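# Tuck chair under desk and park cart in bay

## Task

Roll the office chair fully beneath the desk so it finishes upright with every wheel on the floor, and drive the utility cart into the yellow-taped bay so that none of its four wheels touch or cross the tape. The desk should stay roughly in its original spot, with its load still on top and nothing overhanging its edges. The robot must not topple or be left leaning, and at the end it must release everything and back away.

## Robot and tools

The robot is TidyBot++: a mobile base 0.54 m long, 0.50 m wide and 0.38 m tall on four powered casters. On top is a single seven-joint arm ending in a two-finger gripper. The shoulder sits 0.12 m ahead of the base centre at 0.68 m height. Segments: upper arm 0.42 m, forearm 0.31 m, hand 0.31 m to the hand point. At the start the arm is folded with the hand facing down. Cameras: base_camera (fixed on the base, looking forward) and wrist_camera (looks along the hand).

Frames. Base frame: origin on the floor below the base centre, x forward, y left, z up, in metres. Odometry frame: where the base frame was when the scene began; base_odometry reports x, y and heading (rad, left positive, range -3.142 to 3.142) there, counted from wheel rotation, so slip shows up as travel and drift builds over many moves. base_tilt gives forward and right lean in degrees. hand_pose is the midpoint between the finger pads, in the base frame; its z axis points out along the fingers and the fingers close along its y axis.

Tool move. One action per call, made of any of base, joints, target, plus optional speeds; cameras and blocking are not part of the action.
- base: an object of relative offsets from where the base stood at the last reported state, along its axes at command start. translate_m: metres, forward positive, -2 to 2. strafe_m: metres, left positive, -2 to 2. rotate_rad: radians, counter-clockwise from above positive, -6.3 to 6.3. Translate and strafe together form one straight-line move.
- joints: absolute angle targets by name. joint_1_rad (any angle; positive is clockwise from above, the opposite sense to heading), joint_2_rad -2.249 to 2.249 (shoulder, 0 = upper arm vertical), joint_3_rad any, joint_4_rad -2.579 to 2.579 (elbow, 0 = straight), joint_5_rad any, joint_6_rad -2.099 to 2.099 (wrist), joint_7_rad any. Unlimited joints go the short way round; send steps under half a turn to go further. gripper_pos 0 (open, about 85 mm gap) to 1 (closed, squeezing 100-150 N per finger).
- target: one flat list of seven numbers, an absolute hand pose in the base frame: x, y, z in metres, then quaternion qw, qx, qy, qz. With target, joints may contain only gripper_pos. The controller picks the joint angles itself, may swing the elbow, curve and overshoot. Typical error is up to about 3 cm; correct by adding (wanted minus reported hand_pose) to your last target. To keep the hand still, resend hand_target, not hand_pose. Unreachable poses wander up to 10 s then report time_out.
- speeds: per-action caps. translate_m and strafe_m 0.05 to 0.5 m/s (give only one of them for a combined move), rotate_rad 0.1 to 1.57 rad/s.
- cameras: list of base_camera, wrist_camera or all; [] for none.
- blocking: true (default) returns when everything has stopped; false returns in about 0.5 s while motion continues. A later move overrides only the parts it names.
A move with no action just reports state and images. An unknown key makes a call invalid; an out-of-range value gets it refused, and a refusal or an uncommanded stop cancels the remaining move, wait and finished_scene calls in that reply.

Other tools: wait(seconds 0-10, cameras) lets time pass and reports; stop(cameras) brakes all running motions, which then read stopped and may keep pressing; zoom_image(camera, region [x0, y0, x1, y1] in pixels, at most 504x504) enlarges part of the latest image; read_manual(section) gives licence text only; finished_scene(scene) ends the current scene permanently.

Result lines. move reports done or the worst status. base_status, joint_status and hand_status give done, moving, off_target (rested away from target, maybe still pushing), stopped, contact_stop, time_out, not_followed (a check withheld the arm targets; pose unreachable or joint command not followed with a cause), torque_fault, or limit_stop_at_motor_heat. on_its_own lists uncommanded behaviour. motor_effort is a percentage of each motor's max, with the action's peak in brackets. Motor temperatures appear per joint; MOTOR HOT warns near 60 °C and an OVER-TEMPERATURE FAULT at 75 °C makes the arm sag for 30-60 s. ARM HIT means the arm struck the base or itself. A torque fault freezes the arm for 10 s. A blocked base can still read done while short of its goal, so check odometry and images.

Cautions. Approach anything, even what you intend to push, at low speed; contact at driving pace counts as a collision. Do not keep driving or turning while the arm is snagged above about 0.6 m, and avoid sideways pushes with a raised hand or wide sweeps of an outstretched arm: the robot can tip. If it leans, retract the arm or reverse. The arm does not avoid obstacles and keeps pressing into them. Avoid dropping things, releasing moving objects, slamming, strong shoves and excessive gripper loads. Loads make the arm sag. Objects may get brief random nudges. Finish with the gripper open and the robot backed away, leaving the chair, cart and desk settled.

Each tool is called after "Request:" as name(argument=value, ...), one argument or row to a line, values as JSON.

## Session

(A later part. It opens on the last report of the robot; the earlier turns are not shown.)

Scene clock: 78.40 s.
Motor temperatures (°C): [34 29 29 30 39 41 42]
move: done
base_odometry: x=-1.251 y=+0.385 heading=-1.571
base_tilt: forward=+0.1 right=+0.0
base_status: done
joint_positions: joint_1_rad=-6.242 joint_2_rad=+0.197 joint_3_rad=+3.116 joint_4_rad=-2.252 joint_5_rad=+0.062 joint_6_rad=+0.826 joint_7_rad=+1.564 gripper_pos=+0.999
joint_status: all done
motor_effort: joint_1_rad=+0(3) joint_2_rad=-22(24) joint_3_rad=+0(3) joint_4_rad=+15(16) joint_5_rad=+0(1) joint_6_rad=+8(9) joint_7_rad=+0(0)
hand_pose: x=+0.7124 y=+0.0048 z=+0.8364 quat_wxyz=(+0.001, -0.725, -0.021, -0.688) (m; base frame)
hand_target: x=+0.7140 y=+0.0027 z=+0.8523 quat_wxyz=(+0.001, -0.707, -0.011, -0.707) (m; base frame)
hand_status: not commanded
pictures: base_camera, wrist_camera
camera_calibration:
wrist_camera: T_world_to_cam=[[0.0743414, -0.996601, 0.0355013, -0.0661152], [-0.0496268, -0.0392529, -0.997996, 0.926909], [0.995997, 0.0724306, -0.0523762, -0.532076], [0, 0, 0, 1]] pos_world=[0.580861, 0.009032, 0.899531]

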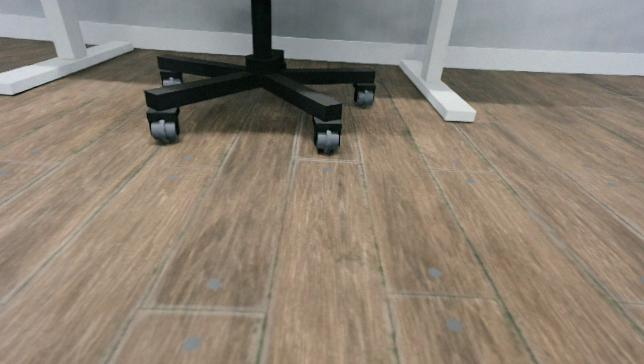

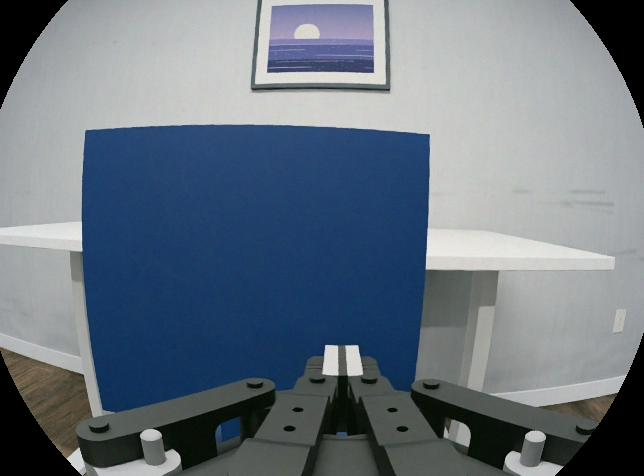

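Request:
move(
  base={"strafe_m":0.125,"translate_m":0.17},
  speeds={"translate_m":0.2},
  cameras=[],
)

Request:
move(
  base={"translate_m":0.15},
  speeds={"translate_m":0.08},
)

Scene clock: 80.30 s.
Motor temperatures (°C): [34 29 29 30 39 41 42]
move: done
base_odometry: x=-1.126 y=+0.215 heading=-1.571
base_tilt: forward=+0.0 right=+0.1
base_status: done
joint_positions: joint_1_rad=-6.242 joint_2_rad=+0.197 joint_3_rad=+3.116 joint_4_rad=-2.252 joint_5_rad=+0.062 joint_6_rad=+0.826 joint_7_rad=+1.564 gripper_pos=+0.999
joint_status: not commanded
motor_effort: joint_1_rad=+0(2) joint_2_rad=-22(24) joint_3_rad=-1(2) joint_4_rad=+15(16) joint_5_rad=+1(1) joint_6_rad=+9(9) joint_7_rad=+0(0)
hand_pose: x=+0.7124 y=+0.0048 z=+0.8365 quat_wxyz=(+0.001, -0.725, -0.021, -0.688) (m; base frame)
hand_target: x=+0.7140 y=+0.0027 z=+0.8523 quat_wxyz=(+0.001, -0.707, -0.011, -0.707) (m; base frame)
hand_status: not commanded
pictures: none
No camera images: "cameras" was empty.

Scene clock: 82.67 s.
Motor temperatures (°C): [34 29 29 30 39 41 42]
move: done
base_odometry: x=-1.126 y=+0.065 heading=-1.571
base_tilt: forward=+0.1 right=+0.1
base_status: done
joint_positions: joint_1_rad=-6.242 joint_2_rad=+0.193 joint_3_rad=+3.116 joint_4_rad=-2.253 joint_5_rad=+0.062 joint_6_rad=+0.827 joint_7_rad=+1.564 gripper_pos=+0.999
joint_status: not commanded
motor_effort: joint_1_rad=+0(1) joint_2_rad=-21(24) joint_3_rad=-1(1) joint_4_rad=+16(22) joint_5_rad=+1(1) joint_6_rad=+9(9) joint_7_rad=+0(0)
hand_pose: x=+0.7115 y=+0.0049 z=+0.8381 quat_wxyz=(+0.001, -0.724, -0.021, -0.689) (m; base frame)
hand_target: x=+0.7140 y=+0.0027 z=+0.8523 quat_wxyz=(+0.001, -0.707, -0.011, -0.707) (m; base frame)
hand_status: not commanded
pictures: base_camera, wrist_camera
camera_calibration:
wrist_camera: T_world_to_cam=[[0.0742628, -0.996595, 0.0358257, -0.0662907], [-0.0467359, -0.0393635, -0.998131, 0.92658], [0.996143, 0.0724497, -0.0495, -0.533668], [0, 0, 0, 1]] pos_world=[0.579837, 0.00907254, 0.900807]

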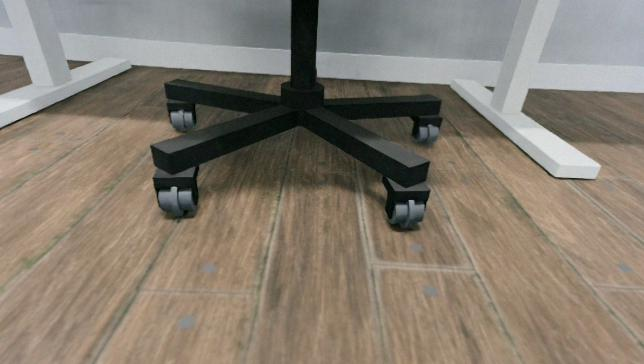

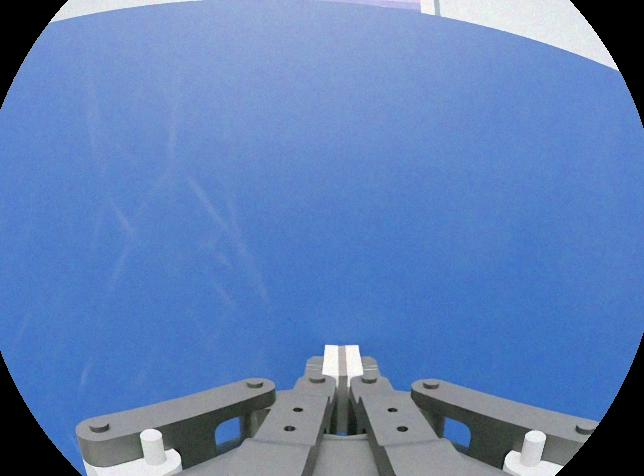

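Request:
move(
  base={"translate_m":0.07},
  speeds={"translate_m":0.05},
  cameras=["base_camera"],
)

Request:
move(
  base={"translate_m":0.03},
  speeds={"translate_m":0.05},
  cameras=["base_camera"],
)

Scene clock: 84.70 s.
Motor temperatures (°C): [34 29 29 30 39 41 42]
move: done
base_odometry: x=-1.126 y=-0.006 heading=-1.571
base_tilt: forward=+0.1 right=+0.0
base_status: done
joint_positions: joint_1_rad=-6.242 joint_2_rad=+0.190 joint_3_rad=+3.116 joint_4_rad=-2.258 joint_5_rad=+0.062 joint_6_rad=+0.827 joint_7_rad=+1.564 gripper_pos=+0.999
joint_status: not commanded
motor_effort: joint_1_rad=-1(2) joint_2_rad=-21(23) joint_3_rad=-1(2) joint_4_rad=+16(22) joint_5_rad=+0(1) joint_6_rad=+9(10) joint_7_rad=+0(0)
hand_pose: x=+0.7097 y=+0.0049 z=+0.8373 quat_wxyz=(+0.001, -0.725, -0.021, -0.689) (m; base frame)
hand_target: x=+0.7140 y=+0.0027 z=+0.8523 quat_wxyz=(+0.001, -0.707, -0.011, -0.707) (m; base frame)
hand_status: not commanded
pictures: base_camera

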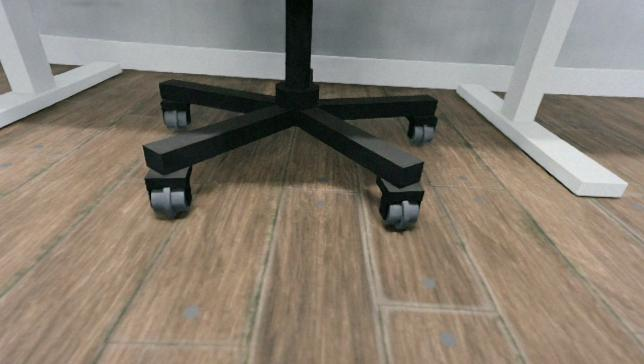

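Scene clock: 87.47 s.
Motor temperatures (°C): [34 29 29 30 39 41 42]
move: done
base_odometry: x=-1.126 y=-0.035 heading=-1.571
base_tilt: forward=+0.1 right=+0.0
base_status: done
joint_positions: joint_1_rad=-6.249 joint_2_rad=+0.160 joint_3_rad=+3.106 joint_4_rad=-2.295 joint_5_rad=+0.062 joint_6_rad=+0.828 joint_7_rad=+1.564 gripper_pos=+0.999
joint_status: not commanded
motor_effort: joint_1_rad=+3(5) joint_2_rad=-14(22) joint_3_rad=+2(4) joint_4_rad=+24(32) joint_5_rad=-2(3) joint_6_rad=+9(10) joint_7_rad=+0(0)
hand_pose: x=+0.6953 y=+0.0151 z=+0.8368 quat_wxyz=(+0.007, -0.726, -0.027, -0.687) (m; base frame)
hand_target: x=+0.7140 y=+0.0027 z=+0.8523 quat_wxyz=(+0.001, -0.707, -0.011, -0.707) (m; base frame)
hand_status: not commanded
pictures: base_camera

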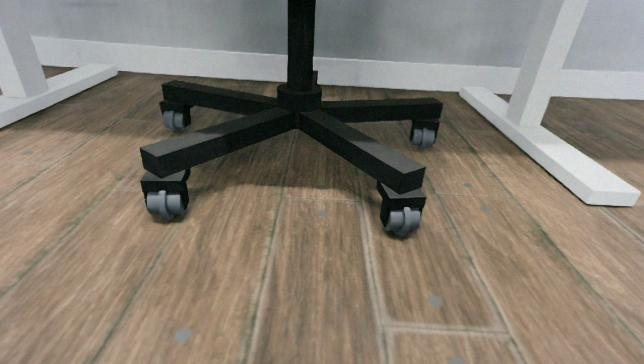

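Request:
move(
  base={"translate_m":-0.25},
  speeds={"translate_m":0.3},
  cameras=["wrist_camera"],
)

Request:
move(
  base={"translate_m":-0.48,"strafe_m":-1.05,"rotate_rad":2.356},
  joints={"joint_2_rad":-0.5,"joint_6_rad":-0.9,"joint_4_rad":-1.7,"gripper_pos":0},
)

Scene clock: 89.53 s.
Motor temperatures (°C): [34 29 29 30 39 41 42]
move: done
base_odometry: x=-1.126 y=+0.215 heading=-1.571
base_tilt: forward=+0.0 right=+0.0
base_status: done
joint_positions: joint_1_rad=-6.249 joint_2_rad=+0.196 joint_3_rad=+3.111 joint_4_rad=-2.246 joint_5_rad=+0.061 joint_6_rad=+0.829 joint_7_rad=+1.564 gripper_pos=+0.999
joint_status: not commanded
motor_effort: joint_1_rad=+0(3) joint_2_rad=-21(24) joint_3_rad=+0(3) joint_4_rad=+15(24) joint_5_rad=+0(1) joint_6_rad=+8(10) joint_7_rad=+0(0)
hand_pose: x=+0.7137 y=+0.0123 z=+0.8411 quat_wxyz=(+0.005, -0.722, -0.025, -0.692) (m; base frame)
hand_target: x=+0.7140 y=+0.0027 z=+0.8523 quat_wxyz=(+0.001, -0.707, -0.011, -0.707) (m; base frame)
hand_status: not commanded
pictures: wrist_camera
camera_calibration:
wrist_camera: T_world_to_cam=[[0.0866212, -0.995634, 0.0347712, -0.0670914], [-0.0392738, -0.038288, -0.998495, 0.924973], [0.995467, 0.0851252, -0.0424189, -0.541884], [0, 0, 0, 1]] pos_world=[0.581566, 0.0147448, 0.902928]

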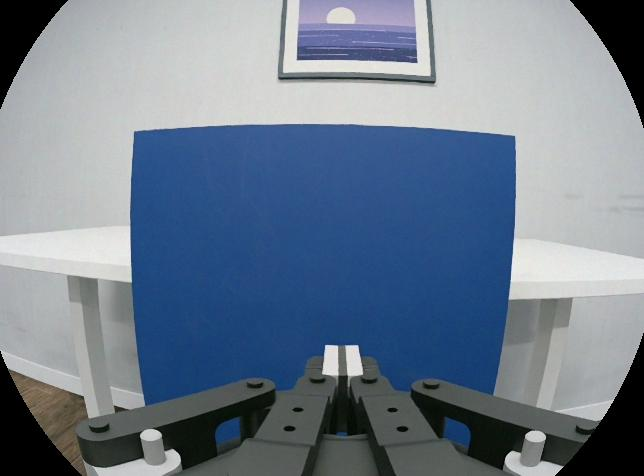

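Scene clock: 93.63 s.
Motor temperatures (°C): [34 29 29 30 39 41 42]
move: done
base_odometry: x=-2.176 y=+0.695 heading=+0.786
base_tilt: forward=+0.0 right=+0.1
base_status: done
joint_positions: joint_1_rad=-6.249 joint_2_rad=-0.495 joint_3_rad=+3.114 joint_4_rad=-1.706 joint_5_rad=+0.061 joint_6_rad=-0.832 joint_7_rad=+1.564 gripper_pos=+0.000
joint_status: all done
motor_effort: joint_1_rad=+0(2) joint_2_rad=-2(25) joint_3_rad=+1(3) joint_4_rad=+19(21) joint_5_rad=+1(2) joint_6_rad=+7(9) joint_7_rad=+0(0)
hand_pose: x=+0.4901 y=-0.0117 z=+1.0216 quat_wxyz=(-0.036, -0.852, -0.002, -0.522) (m; base frame)
hand_target: x=+0.4787 y=-0.0085 z=+1.0078 quat_wxyz=(-0.024, -0.867, +0.002, -0.497) (m; base frame)
hand_status: not commanded
pictures: base_camera, wrist_camera
camera_calibration:
wrist_camera: T_world_to_cam=[[0.00915715, -0.998516, 0.053681, -0.0592982], [-0.454444, -0.0519748, -0.889258, 1.18728], [0.890728, -0.0162519, -0.454245, 0.161304], [0, 0, 0, 1]] pos_world=[0.396418, 0.00512002, 1.13226]

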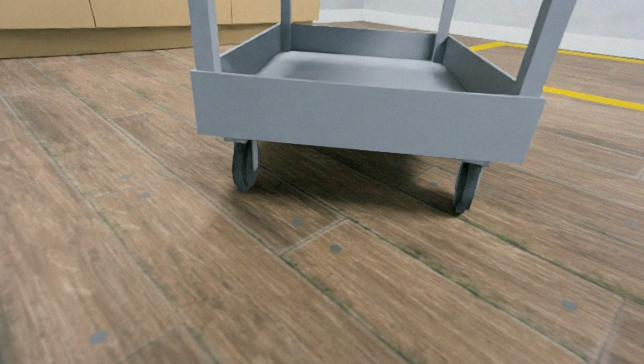

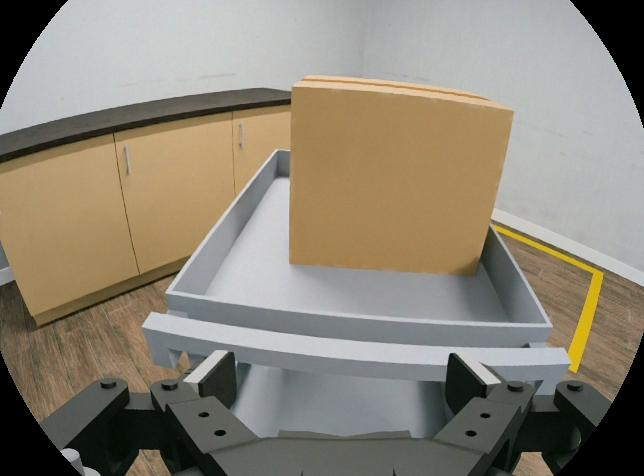

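Request:
move(
  base={"rotate_rad":-0.1,"translate_m":-0.32,"strafe_m":0.04},
  cameras=[],
)

Request:
move(
  joints={"joint_1_rad":-6.25,"joint_2_rad":0.03,"joint_4_rad":-2.25,"joint_6_rad":0.67,"joint_7_rad":0.0},
)

Scene clock: 98.07 s.
Motor temperatures (°C): [34 29 29 30 39 41 42]
move: time_out
base_odometry: x=-2.295 y=+0.602 heading=+0.687
base_tilt: forward=+0.1 right=+0.0
base_status: translate_m time_out (by the wheels' count: -0.150 of -0.320); strafe_m time_out (by the wheels' count: +0.019 of +0.040); the other done
joint_positions: joint_1_rad=-6.251 joint_2_rad=-0.510 joint_3_rad=+3.121 joint_4_rad=-1.693 joint_5_rad=+0.054 joint_6_rad=-0.847 joint_7_rad=+1.564 gripper_pos=+0.000
joint_status: not commanded
motor_effort: joint_1_rad=+0(4) joint_2_rad=-2(25) joint_3_rad=-1(17) joint_4_rad=+19(26) joint_5_rad=+0(6) joint_6_rad=+8(10) joint_7_rad=+0(1)
hand_pose: x=+0.4833 y=-0.0129 z=+1.0301 quat_wxyz=(-0.033, -0.849, +0.002, -0.527) (m; base frame)
hand_target: x=+0.4787 y=-0.0085 z=+1.0078 quat_wxyz=(-0.024, -0.867, +0.002, -0.497) (m; base frame)
hand_status: not commanded
pictures: none
No camera images: "cameras" was empty.

not run: a stop that you did not command came earlier in this reply.

Request:
move(
  base={"translate_m":0.02},
  speeds={"translate_m":0.1},
  joints={"joint_1_rad":-6.25,"joint_2_rad":0.03,"joint_4_rad":-2.25,"joint_6_rad":0.67,"joint_7_rad":0.0},
)

Scene clock: 100.70 s.
Motor temperatures (°C): [34 29 29 30 39 41 42]
move: done
base_odometry: x=-2.279 y=+0.615 heading=+0.687
base_tilt: forward=+0.1 right=+0.0
base_status: done
joint_positions: joint_1_rad=-6.251 joint_2_rad=+0.019 joint_3_rad=+3.121 joint_4_rad=-2.229 joint_5_rad=+0.054 joint_6_rad=+0.602 joint_7_rad=+0.088 gripper_pos=+0.000
joint_status: all done
motor_effort: joint_1_rad=+0(1) joint_2_rad=-18(20) joint_3_rad=+0(1) joint_4_rad=+17(22) joint_5_rad=+1(1) joint_6_rad=+8(9) joint_7_rad=+0(1)
hand_pose: x=+0.6822 y=+0.0043 z=+0.8820 quat_wxyz=(+0.453, -0.556, +0.479, -0.507) (m; base frame)
hand_target: x=+0.6809 y=+0.0023 z=+0.8854 quat_wxyz=(+0.486, -0.519, +0.500, -0.494) (m; base frame)
hand_status: not commanded
pictures: base_camera, wrist_camera
camera_calibration:
wrist_camera: T_world_to_cam=[[-0.0289752, -0.140227, -0.989695, 0.904977], [-0.0281537, 0.989833, -0.139422, 0.194525], [0.999184, 0.0238239, -0.0326286, -0.519004], [0, 0, 0, 1]] pos_world=[0.550279, -0.0532804, 0.905838]

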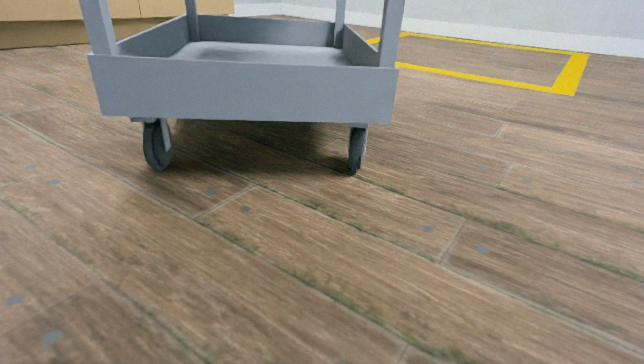

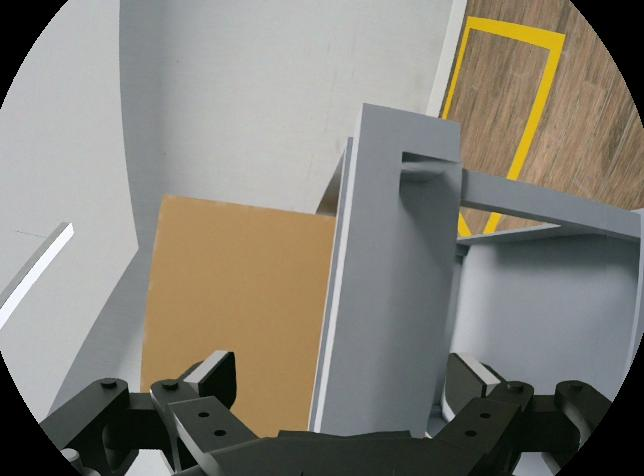

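Request:
move(
  joints={"joint_1_rad":-6.25,"joint_2_rad":-0.3,"joint_4_rad":-2.5,"joint_6_rad":-0.87,"joint_7_rad":1.57},
  cameras=[],
)

Request:
move(
  base={"translate_m":0.3,"strafe_m":0.16,"rotate_rad":0.06},
  speeds={"translate_m":0.3},
  cameras=[],
)

Request:
move(
  joints={"joint_1_rad":-3.14,"gripper_pos":0.8},
  cameras=[],
)

Request:
move(
  joints={"joint_2_rad":0.8,"joint_4_rad":-2.45,"joint_6_rad":1.2},
)

Scene clock: 103.87 s.
Motor temperatures (°C): [34 29 29 30 39 41 42]
move: done
base_odometry: x=-2.279 y=+0.615 heading=+0.687
base_tilt: forward=+0.1 right=+0.1
base_status: not commanded
joint_positions: joint_1_rad=-6.251 joint_2_rad=-0.287 joint_3_rad=+3.121 joint_4_rad=-2.488 joint_5_rad=+0.054 joint_6_rad=-0.800 joint_7_rad=+1.482 gripper_pos=+0.000
joint_status: all done
motor_effort: joint_1_rad=+0(1) joint_2_rad=-3(18) joint_3_rad=+0(0) joint_4_rad=+13(17) joint_5_rad=+1(1) joint_6_rad=+1(8) joint_7_rad=+0(1)
hand_pose: x=+0.2975 y=-0.0134 z=+0.5923 quat_wxyz=(-0.021, -0.997, +0.033, -0.071) (m; base frame)
hand_target: x=+0.2708 y=-0.0095 z=+0.5883 quat_wxyz=(-0.018, -0.999, -0.005, -0.036) (m; base frame)
hand_status: not commanded
pictures: none
No camera images: "cameras" was empty.

Scene clock: 105.97 s.
Motor temperatures (°C): [34 29 29 30 39 41 42]
move: done
base_odometry: x=-2.149 y=+0.929 heading=+0.747
base_tilt: forward=+0.0 right=+0.1
base_status: done
joint_positions: joint_1_rad=-6.251 joint_2_rad=-0.291 joint_3_rad=+3.121 joint_4_rad=-2.488 joint_5_rad=+0.054 joint_6_rad=-0.807 joint_7_rad=+1.484 gripper_pos=+0.000
joint_status: not commanded
motor_effort: joint_1_rad=+0(1) joint_2_rad=-3(5) joint_3_rad=+0(1) joint_4_rad=+13(14) joint_5_rad=+1(1) joint_6_rad=+1(2) joint_7_rad=+0(0)
hand_pose: x=+0.2956 y=-0.0135 z=+0.5927 quat_wxyz=(-0.021, -0.997, +0.032, -0.070) (m; base frame)
hand_target: x=+0.2708 y=-0.0095 z=+0.5883 quat_wxyz=(-0.018, -0.999, -0.005, -0.036) (m; base frame)
hand_status: not commanded
pictures: none
No camera images: "cameras" was empty.

Scene clock: 109.87 s.
Motor temperatures (°C): [34 29 29 30 39 41 42]
move: done
base_odometry: x=-2.149 y=+0.929 heading=+0.747
base_tilt: forward=+0.0 right=+0.0
base_status: not commanded
joint_positions: joint_1_rad=-3.170 joint_2_rad=-0.291 joint_3_rad=+3.121 joint_4_rad=-2.488 joint_5_rad=+0.054 joint_6_rad=-0.807 joint_7_rad=+1.484 gripper_pos=+0.800
joint_status: all done
motor_effort: joint_1_rad=+0(2) joint_2_rad=-3(3) joint_3_rad=+0(0) joint_4_rad=+13(13) joint_5_rad=+0(1) joint_6_rad=+1(1) joint_7_rad=+0(1)
hand_pose: x=-0.0581 y=+0.0029 z=+0.5927 quat_wxyz=(-0.070, +0.002, +0.997, +0.019) (m; base frame)
hand_target: x=-0.0330 y=+0.0047 z=+0.5883 quat_wxyz=(-0.036, -0.021, +0.999, +0.017) (m; base frame)
hand_status: not commanded
pictures: none
No camera images: "cameras" was empty.

Scene clock: 112.90 s.
Motor temperatures (°C): [34 29 29 30 39 41 42]
move: done
base_odometry: x=-2.149 y=+0.929 heading=+0.747
base_tilt: forward=+0.0 right=+0.1
base_status: not commanded
joint_positions: joint_1_rad=-3.169 joint_2_rad=+0.782 joint_3_rad=+3.121 joint_4_rad=-2.465 joint_5_rad=+0.054 joint_6_rad=+1.132 joint_7_rad=+1.485 gripper_pos=+0.800
joint_status: all done
motor_effort: joint_1_rad=+0(1) joint_2_rad=-27(29) joint_3_rad=-1(2) joint_4_rad=+2(14) joint_5_rad=+1(1) joint_6_rad=+7(8) joint_7_rad=+0(0)
hand_pose: x=-0.4086 y=-0.0414 z=+0.5067 quat_wxyz=(-0.488, +0.001, +0.871, -0.053) (m; base frame)
hand_target: x=-0.4244 y=-0.0221 z=+0.5194 quat_wxyz=(-0.519, -0.016, +0.854, -0.022) (m; base frame)
hand_status: not commanded
pictures: base_camera, wrist_camera
camera_calibration:
wrist_camera: T_world_to_cam=[[-0.0932103, 0.989853, -0.10725, 0.068976], [0.521585, -0.0432098, -0.852104, 0.699755], [-0.848092, -0.135365, -0.512265, 0.0414495], [0, 0, 0, 1]] pos_world=[-0.3234, -0.032429, 0.624895]

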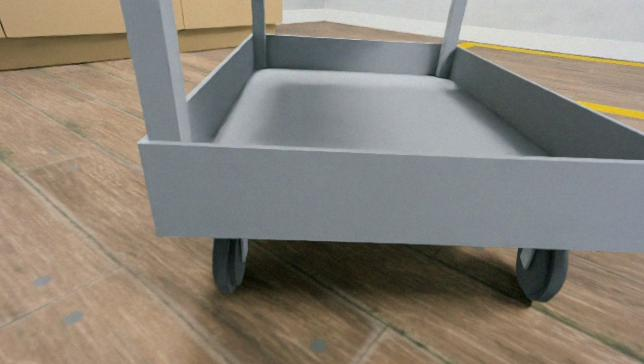

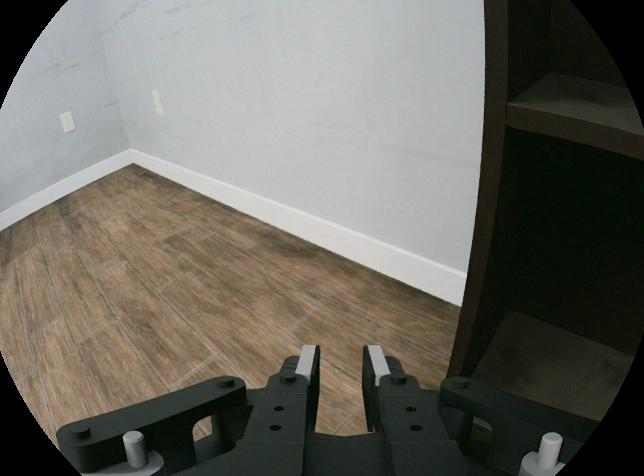

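Request:
move(
  base={"translate_m":0.22,"strafe_m":-0.05},
  speeds={"translate_m":0.15},
  cameras=[],
)

Request:
move(
  base={"translate_m":0.25,"strafe_m":-0.03,"rotate_rad":-0.15},
  speeds={"translate_m":0.1,"rotate_rad":0.1},
  cameras=["base_camera"],
)

Scene clock: 115.23 s.
Motor temperatures (°C): [34 29 29 30 39 41 42]
move: done
base_odometry: x=-1.953 y=+1.042 heading=+0.747
base_tilt: forward=+0.2 right=+0.0
base_status: done
joint_positions: joint_1_rad=-3.167 joint_2_rad=+0.783 joint_3_rad=+3.121 joint_4_rad=-2.458 joint_5_rad=+0.054 joint_6_rad=+1.137 joint_7_rad=+1.485 gripper_pos=+0.800
joint_status: not commanded
motor_effort: joint_1_rad=+0(1) joint_2_rad=-28(28) joint_3_rad=-1(2) joint_4_rad=+2(3) joint_5_rad=+1(1) joint_6_rad=+7(8) joint_7_rad=+0(0)
hand_pose: x=-0.4127 y=-0.0402 z=+0.5094 quat_wxyz=(-0.493, +0.002, +0.868, -0.053) (m; base frame)
hand_target: x=-0.4244 y=-0.0221 z=+0.5194 quat_wxyz=(-0.519, -0.016, +0.854, -0.022) (m; base frame)
hand_status: not commanded
pictures: none
No camera images: "cameras" was empty.

Scene clock: 118.27 s.
Motor temperatures (°C): [34 29 29 30 39 41 42]
move: done
base_odometry: x=-1.749 y=+1.190 heading=+0.596
base_tilt: forward=+0.1 right=+0.1
base_status: done
joint_positions: joint_1_rad=-3.165 joint_2_rad=+0.784 joint_3_rad=+3.121 joint_4_rad=-2.455 joint_5_rad=+0.054 joint_6_rad=+1.138 joint_7_rad=+1.485 gripper_pos=+0.800
joint_status: not commanded
motor_effort: joint_1_rad=+0(2) joint_2_rad=-28(28) joint_3_rad=-1(2) joint_4_rad=+2(3) joint_5_rad=+1(2) joint_6_rad=+7(8) joint_7_rad=+0(1)
hand_pose: x=-0.4143 y=-0.0392 z=+0.5100 quat_wxyz=(-0.495, +0.003, +0.867, -0.053) (m; base frame)
hand_target: x=-0.4244 y=-0.0221 z=+0.5194 quat_wxyz=(-0.519, -0.016, +0.854, -0.022) (m; base frame)
hand_status: not commanded
pictures: base_camera

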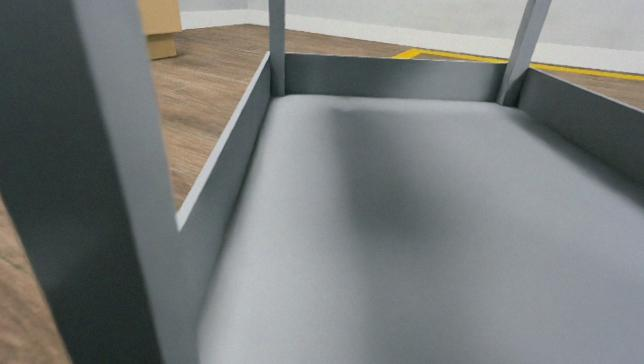

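Request:
move(
  base={"translate_m":0.32,"strafe_m":-0.02,"rotate_rad":-0.25},
  speeds={"translate_m":0.15,"rotate_rad":0.12},
  cameras=["base_camera"],
)

Request:
move(
  base={"translate_m":0.32,"strafe_m":-0.02,"rotate_rad":-0.25},
  speeds={"translate_m":0.15,"rotate_rad":0.12},
  cameras=["base_camera"],
)

Scene clock: 121.37 s.
Motor temperatures (°C): [34 29 29 30 39 41 42]
move: done
base_odometry: x=-1.473 y=+1.353 heading=+0.346
base_tilt: forward=+0.0 right=+0.1
base_status: done
joint_positions: joint_1_rad=-3.163 joint_2_rad=+0.785 joint_3_rad=+3.121 joint_4_rad=-2.454 joint_5_rad=+0.054 joint_6_rad=+1.139 joint_7_rad=+1.485 gripper_pos=+0.800
joint_status: not commanded
motor_effort: joint_1_rad=+0(1) joint_2_rad=-27(28) joint_3_rad=-1(2) joint_4_rad=+2(3) joint_5_rad=+1(1) joint_6_rad=+7(8) joint_7_rad=+0(1)
hand_pose: x=-0.4149 y=-0.0384 z=+0.5101 quat_wxyz=(-0.495, +0.003, +0.867, -0.052) (m; base frame)
hand_target: x=-0.4244 y=-0.0221 z=+0.5194 quat_wxyz=(-0.519, -0.016, +0.854, -0.022) (m; base frame)
hand_status: not commanded
pictures: base_camera

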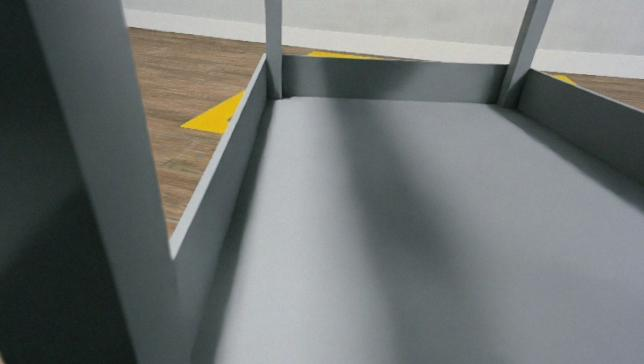

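Scene clock: 124.13 s.
Motor temperatures (°C): [34 29 29 30 39 41 42]
move: done
base_odometry: x=-1.165 y=+1.443 heading=+0.095
base_tilt: forward=+0.1 right=+0.0
base_status: done
joint_positions: joint_1_rad=-3.163 joint_2_rad=+0.785 joint_3_rad=+3.121 joint_4_rad=-2.453 joint_5_rad=+0.054 joint_6_rad=+1.139 joint_7_rad=+1.485 gripper_pos=+0.800
joint_status: not commanded
motor_effort: joint_1_rad=+0(1) joint_2_rad=-27(28) joint_3_rad=-1(2) joint_4_rad=+2(3) joint_5_rad=+1(1) joint_6_rad=+7(8) joint_7_rad=+0(0)
hand_pose: x=-0.4153 y=-0.0381 z=+0.5102 quat_wxyz=(-0.496, +0.004, +0.867, -0.052) (m; base frame)
hand_target: x=-0.4244 y=-0.0221 z=+0.5194 quat_wxyz=(-0.519, -0.016, +0.854, -0.022) (m; base frame)
hand_status: not commanded
pictures: base_camera

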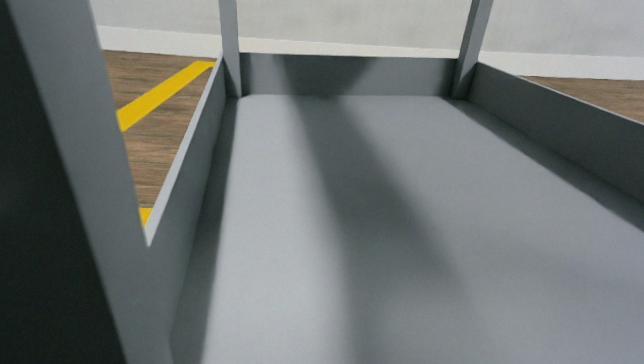

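Request:
move(
  base={"translate_m":0.4,"strafe_m":-0.04,"rotate_rad":-0.15},
  speeds={"translate_m":0.15,"rotate_rad":0.1},
  cameras=["base_camera"],
)

Request:
move(
  base={"translate_m":0.3},
  speeds={"translate_m":0.12},
  cameras=["base_camera"],
)

Request:
move(
  base={"translate_m":-0.4},
)

Scene clock: 127.57 s.
Motor temperatures (°C): [34 29 29 30 39 41 42]
move: done
base_odometry: x=-0.764 y=+1.441 heading=-0.056
base_tilt: forward=+0.1 right=+0.1
base_status: done
joint_positions: joint_1_rad=-3.162 joint_2_rad=+0.785 joint_3_rad=+3.121 joint_4_rad=-2.453 joint_5_rad=+0.054 joint_6_rad=+1.139 joint_7_rad=+1.485 gripper_pos=+0.800
joint_status: not commanded
motor_effort: joint_1_rad=+0(1) joint_2_rad=-27(28) joint_3_rad=-1(2) joint_4_rad=+2(3) joint_5_rad=+1(1) joint_6_rad=+7(8) joint_7_rad=+0(0)
hand_pose: x=-0.4155 y=-0.0379 z=+0.5103 quat_wxyz=(-0.496, +0.004, +0.867, -0.052) (m; base frame)
hand_target: x=-0.4244 y=-0.0221 z=+0.5194 quat_wxyz=(-0.519, -0.016, +0.854, -0.022) (m; base frame)
hand_status: not commanded
pictures: base_camera

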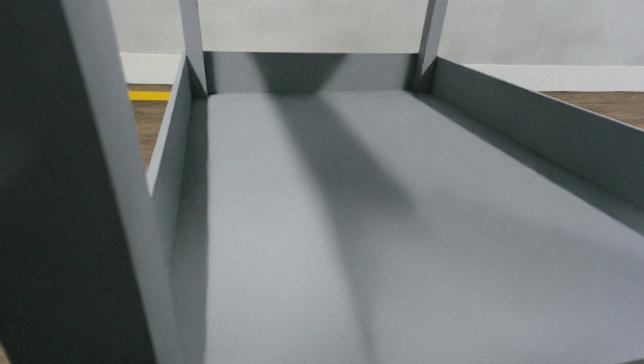

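Scene clock: 130.60 s.
Motor temperatures (°C): [34 29 29 30 39 41 42]
move: done
base_odometry: x=-0.464 y=+1.424 heading=-0.056
base_tilt: forward=+0.1 right=+0.0
base_status: done
joint_positions: joint_1_rad=-3.162 joint_2_rad=+0.785 joint_3_rad=+3.121 joint_4_rad=-2.452 joint_5_rad=+0.054 joint_6_rad=+1.140 joint_7_rad=+1.485 gripper_pos=+0.800
joint_status: not commanded
motor_effort: joint_1_rad=+0(1) joint_2_rad=-27(28) joint_3_rad=-1(2) joint_4_rad=+2(3) joint_5_rad=+1(1) joint_6_rad=+7(8) joint_7_rad=+0(1)
hand_pose: x=-0.4158 y=-0.0379 z=+0.5104 quat_wxyz=(-0.496, +0.004, +0.867, -0.052) (m; base frame)
hand_target: x=-0.4244 y=-0.0221 z=+0.5194 quat_wxyz=(-0.519, -0.016, +0.854, -0.022) (m; base frame)
hand_status: not commanded
pictures: base_camera

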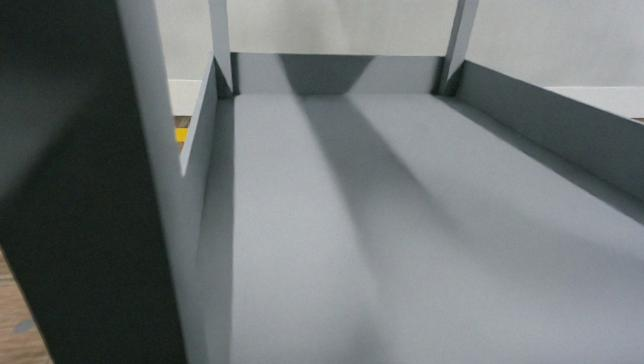

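Scene clock: 132.80 s.
Motor temperatures (°C): [34 29 29 30 39 41 42]
move: done
base_odometry: x=-0.864 y=+1.447 heading=-0.056
base_tilt: forward=+0.0 right=+0.0
base_status: done
joint_positions: joint_1_rad=-3.161 joint_2_rad=+0.786 joint_3_rad=+3.121 joint_4_rad=-2.451 joint_5_rad=+0.054 joint_6_rad=+1.140 joint_7_rad=+1.485 gripper_pos=+0.800
joint_status: not commanded
motor_effort: joint_1_rad=+0(2) joint_2_rad=-27(29) joint_3_rad=-1(2) joint_4_rad=+2(4) joint_5_rad=+1(1) joint_6_rad=+7(8) joint_7_rad=+0(1)
hand_pose: x=-0.4167 y=-0.0373 z=+0.5108 quat_wxyz=(-0.497, +0.004, +0.866, -0.052) (m; base frame)
hand_target: x=-0.4244 y=-0.0221 z=+0.5194 quat_wxyz=(-0.519, -0.016, +0.854, -0.022) (m; base frame)
hand_status: not commanded
pictures: base_camera, wrist_camera
camera_calibration:
wrist_camera: T_world_to_cam=[[-0.0868324, 0.990518, -0.106461, 0.0668285], [0.503842, -0.0485255, -0.862432, 0.705303], [-0.85942, -0.128526, -0.494851, 0.023806], [0, 0, 0, 1]] pos_world=[-0.329099, -0.02891, 0.62717]

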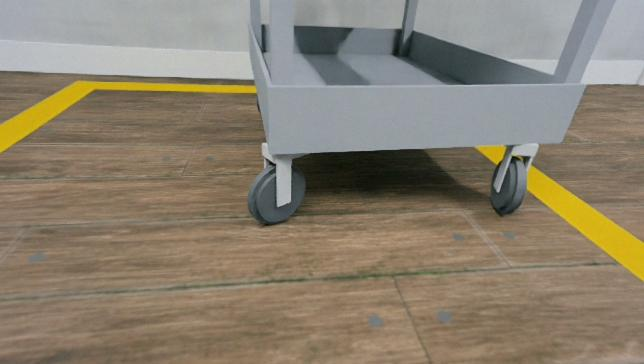

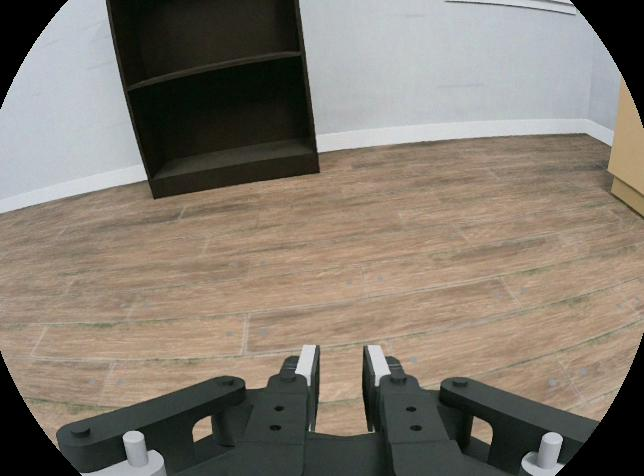

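Request:
finished_scene(
  scene=2,
)

The scene is finished: the task was done.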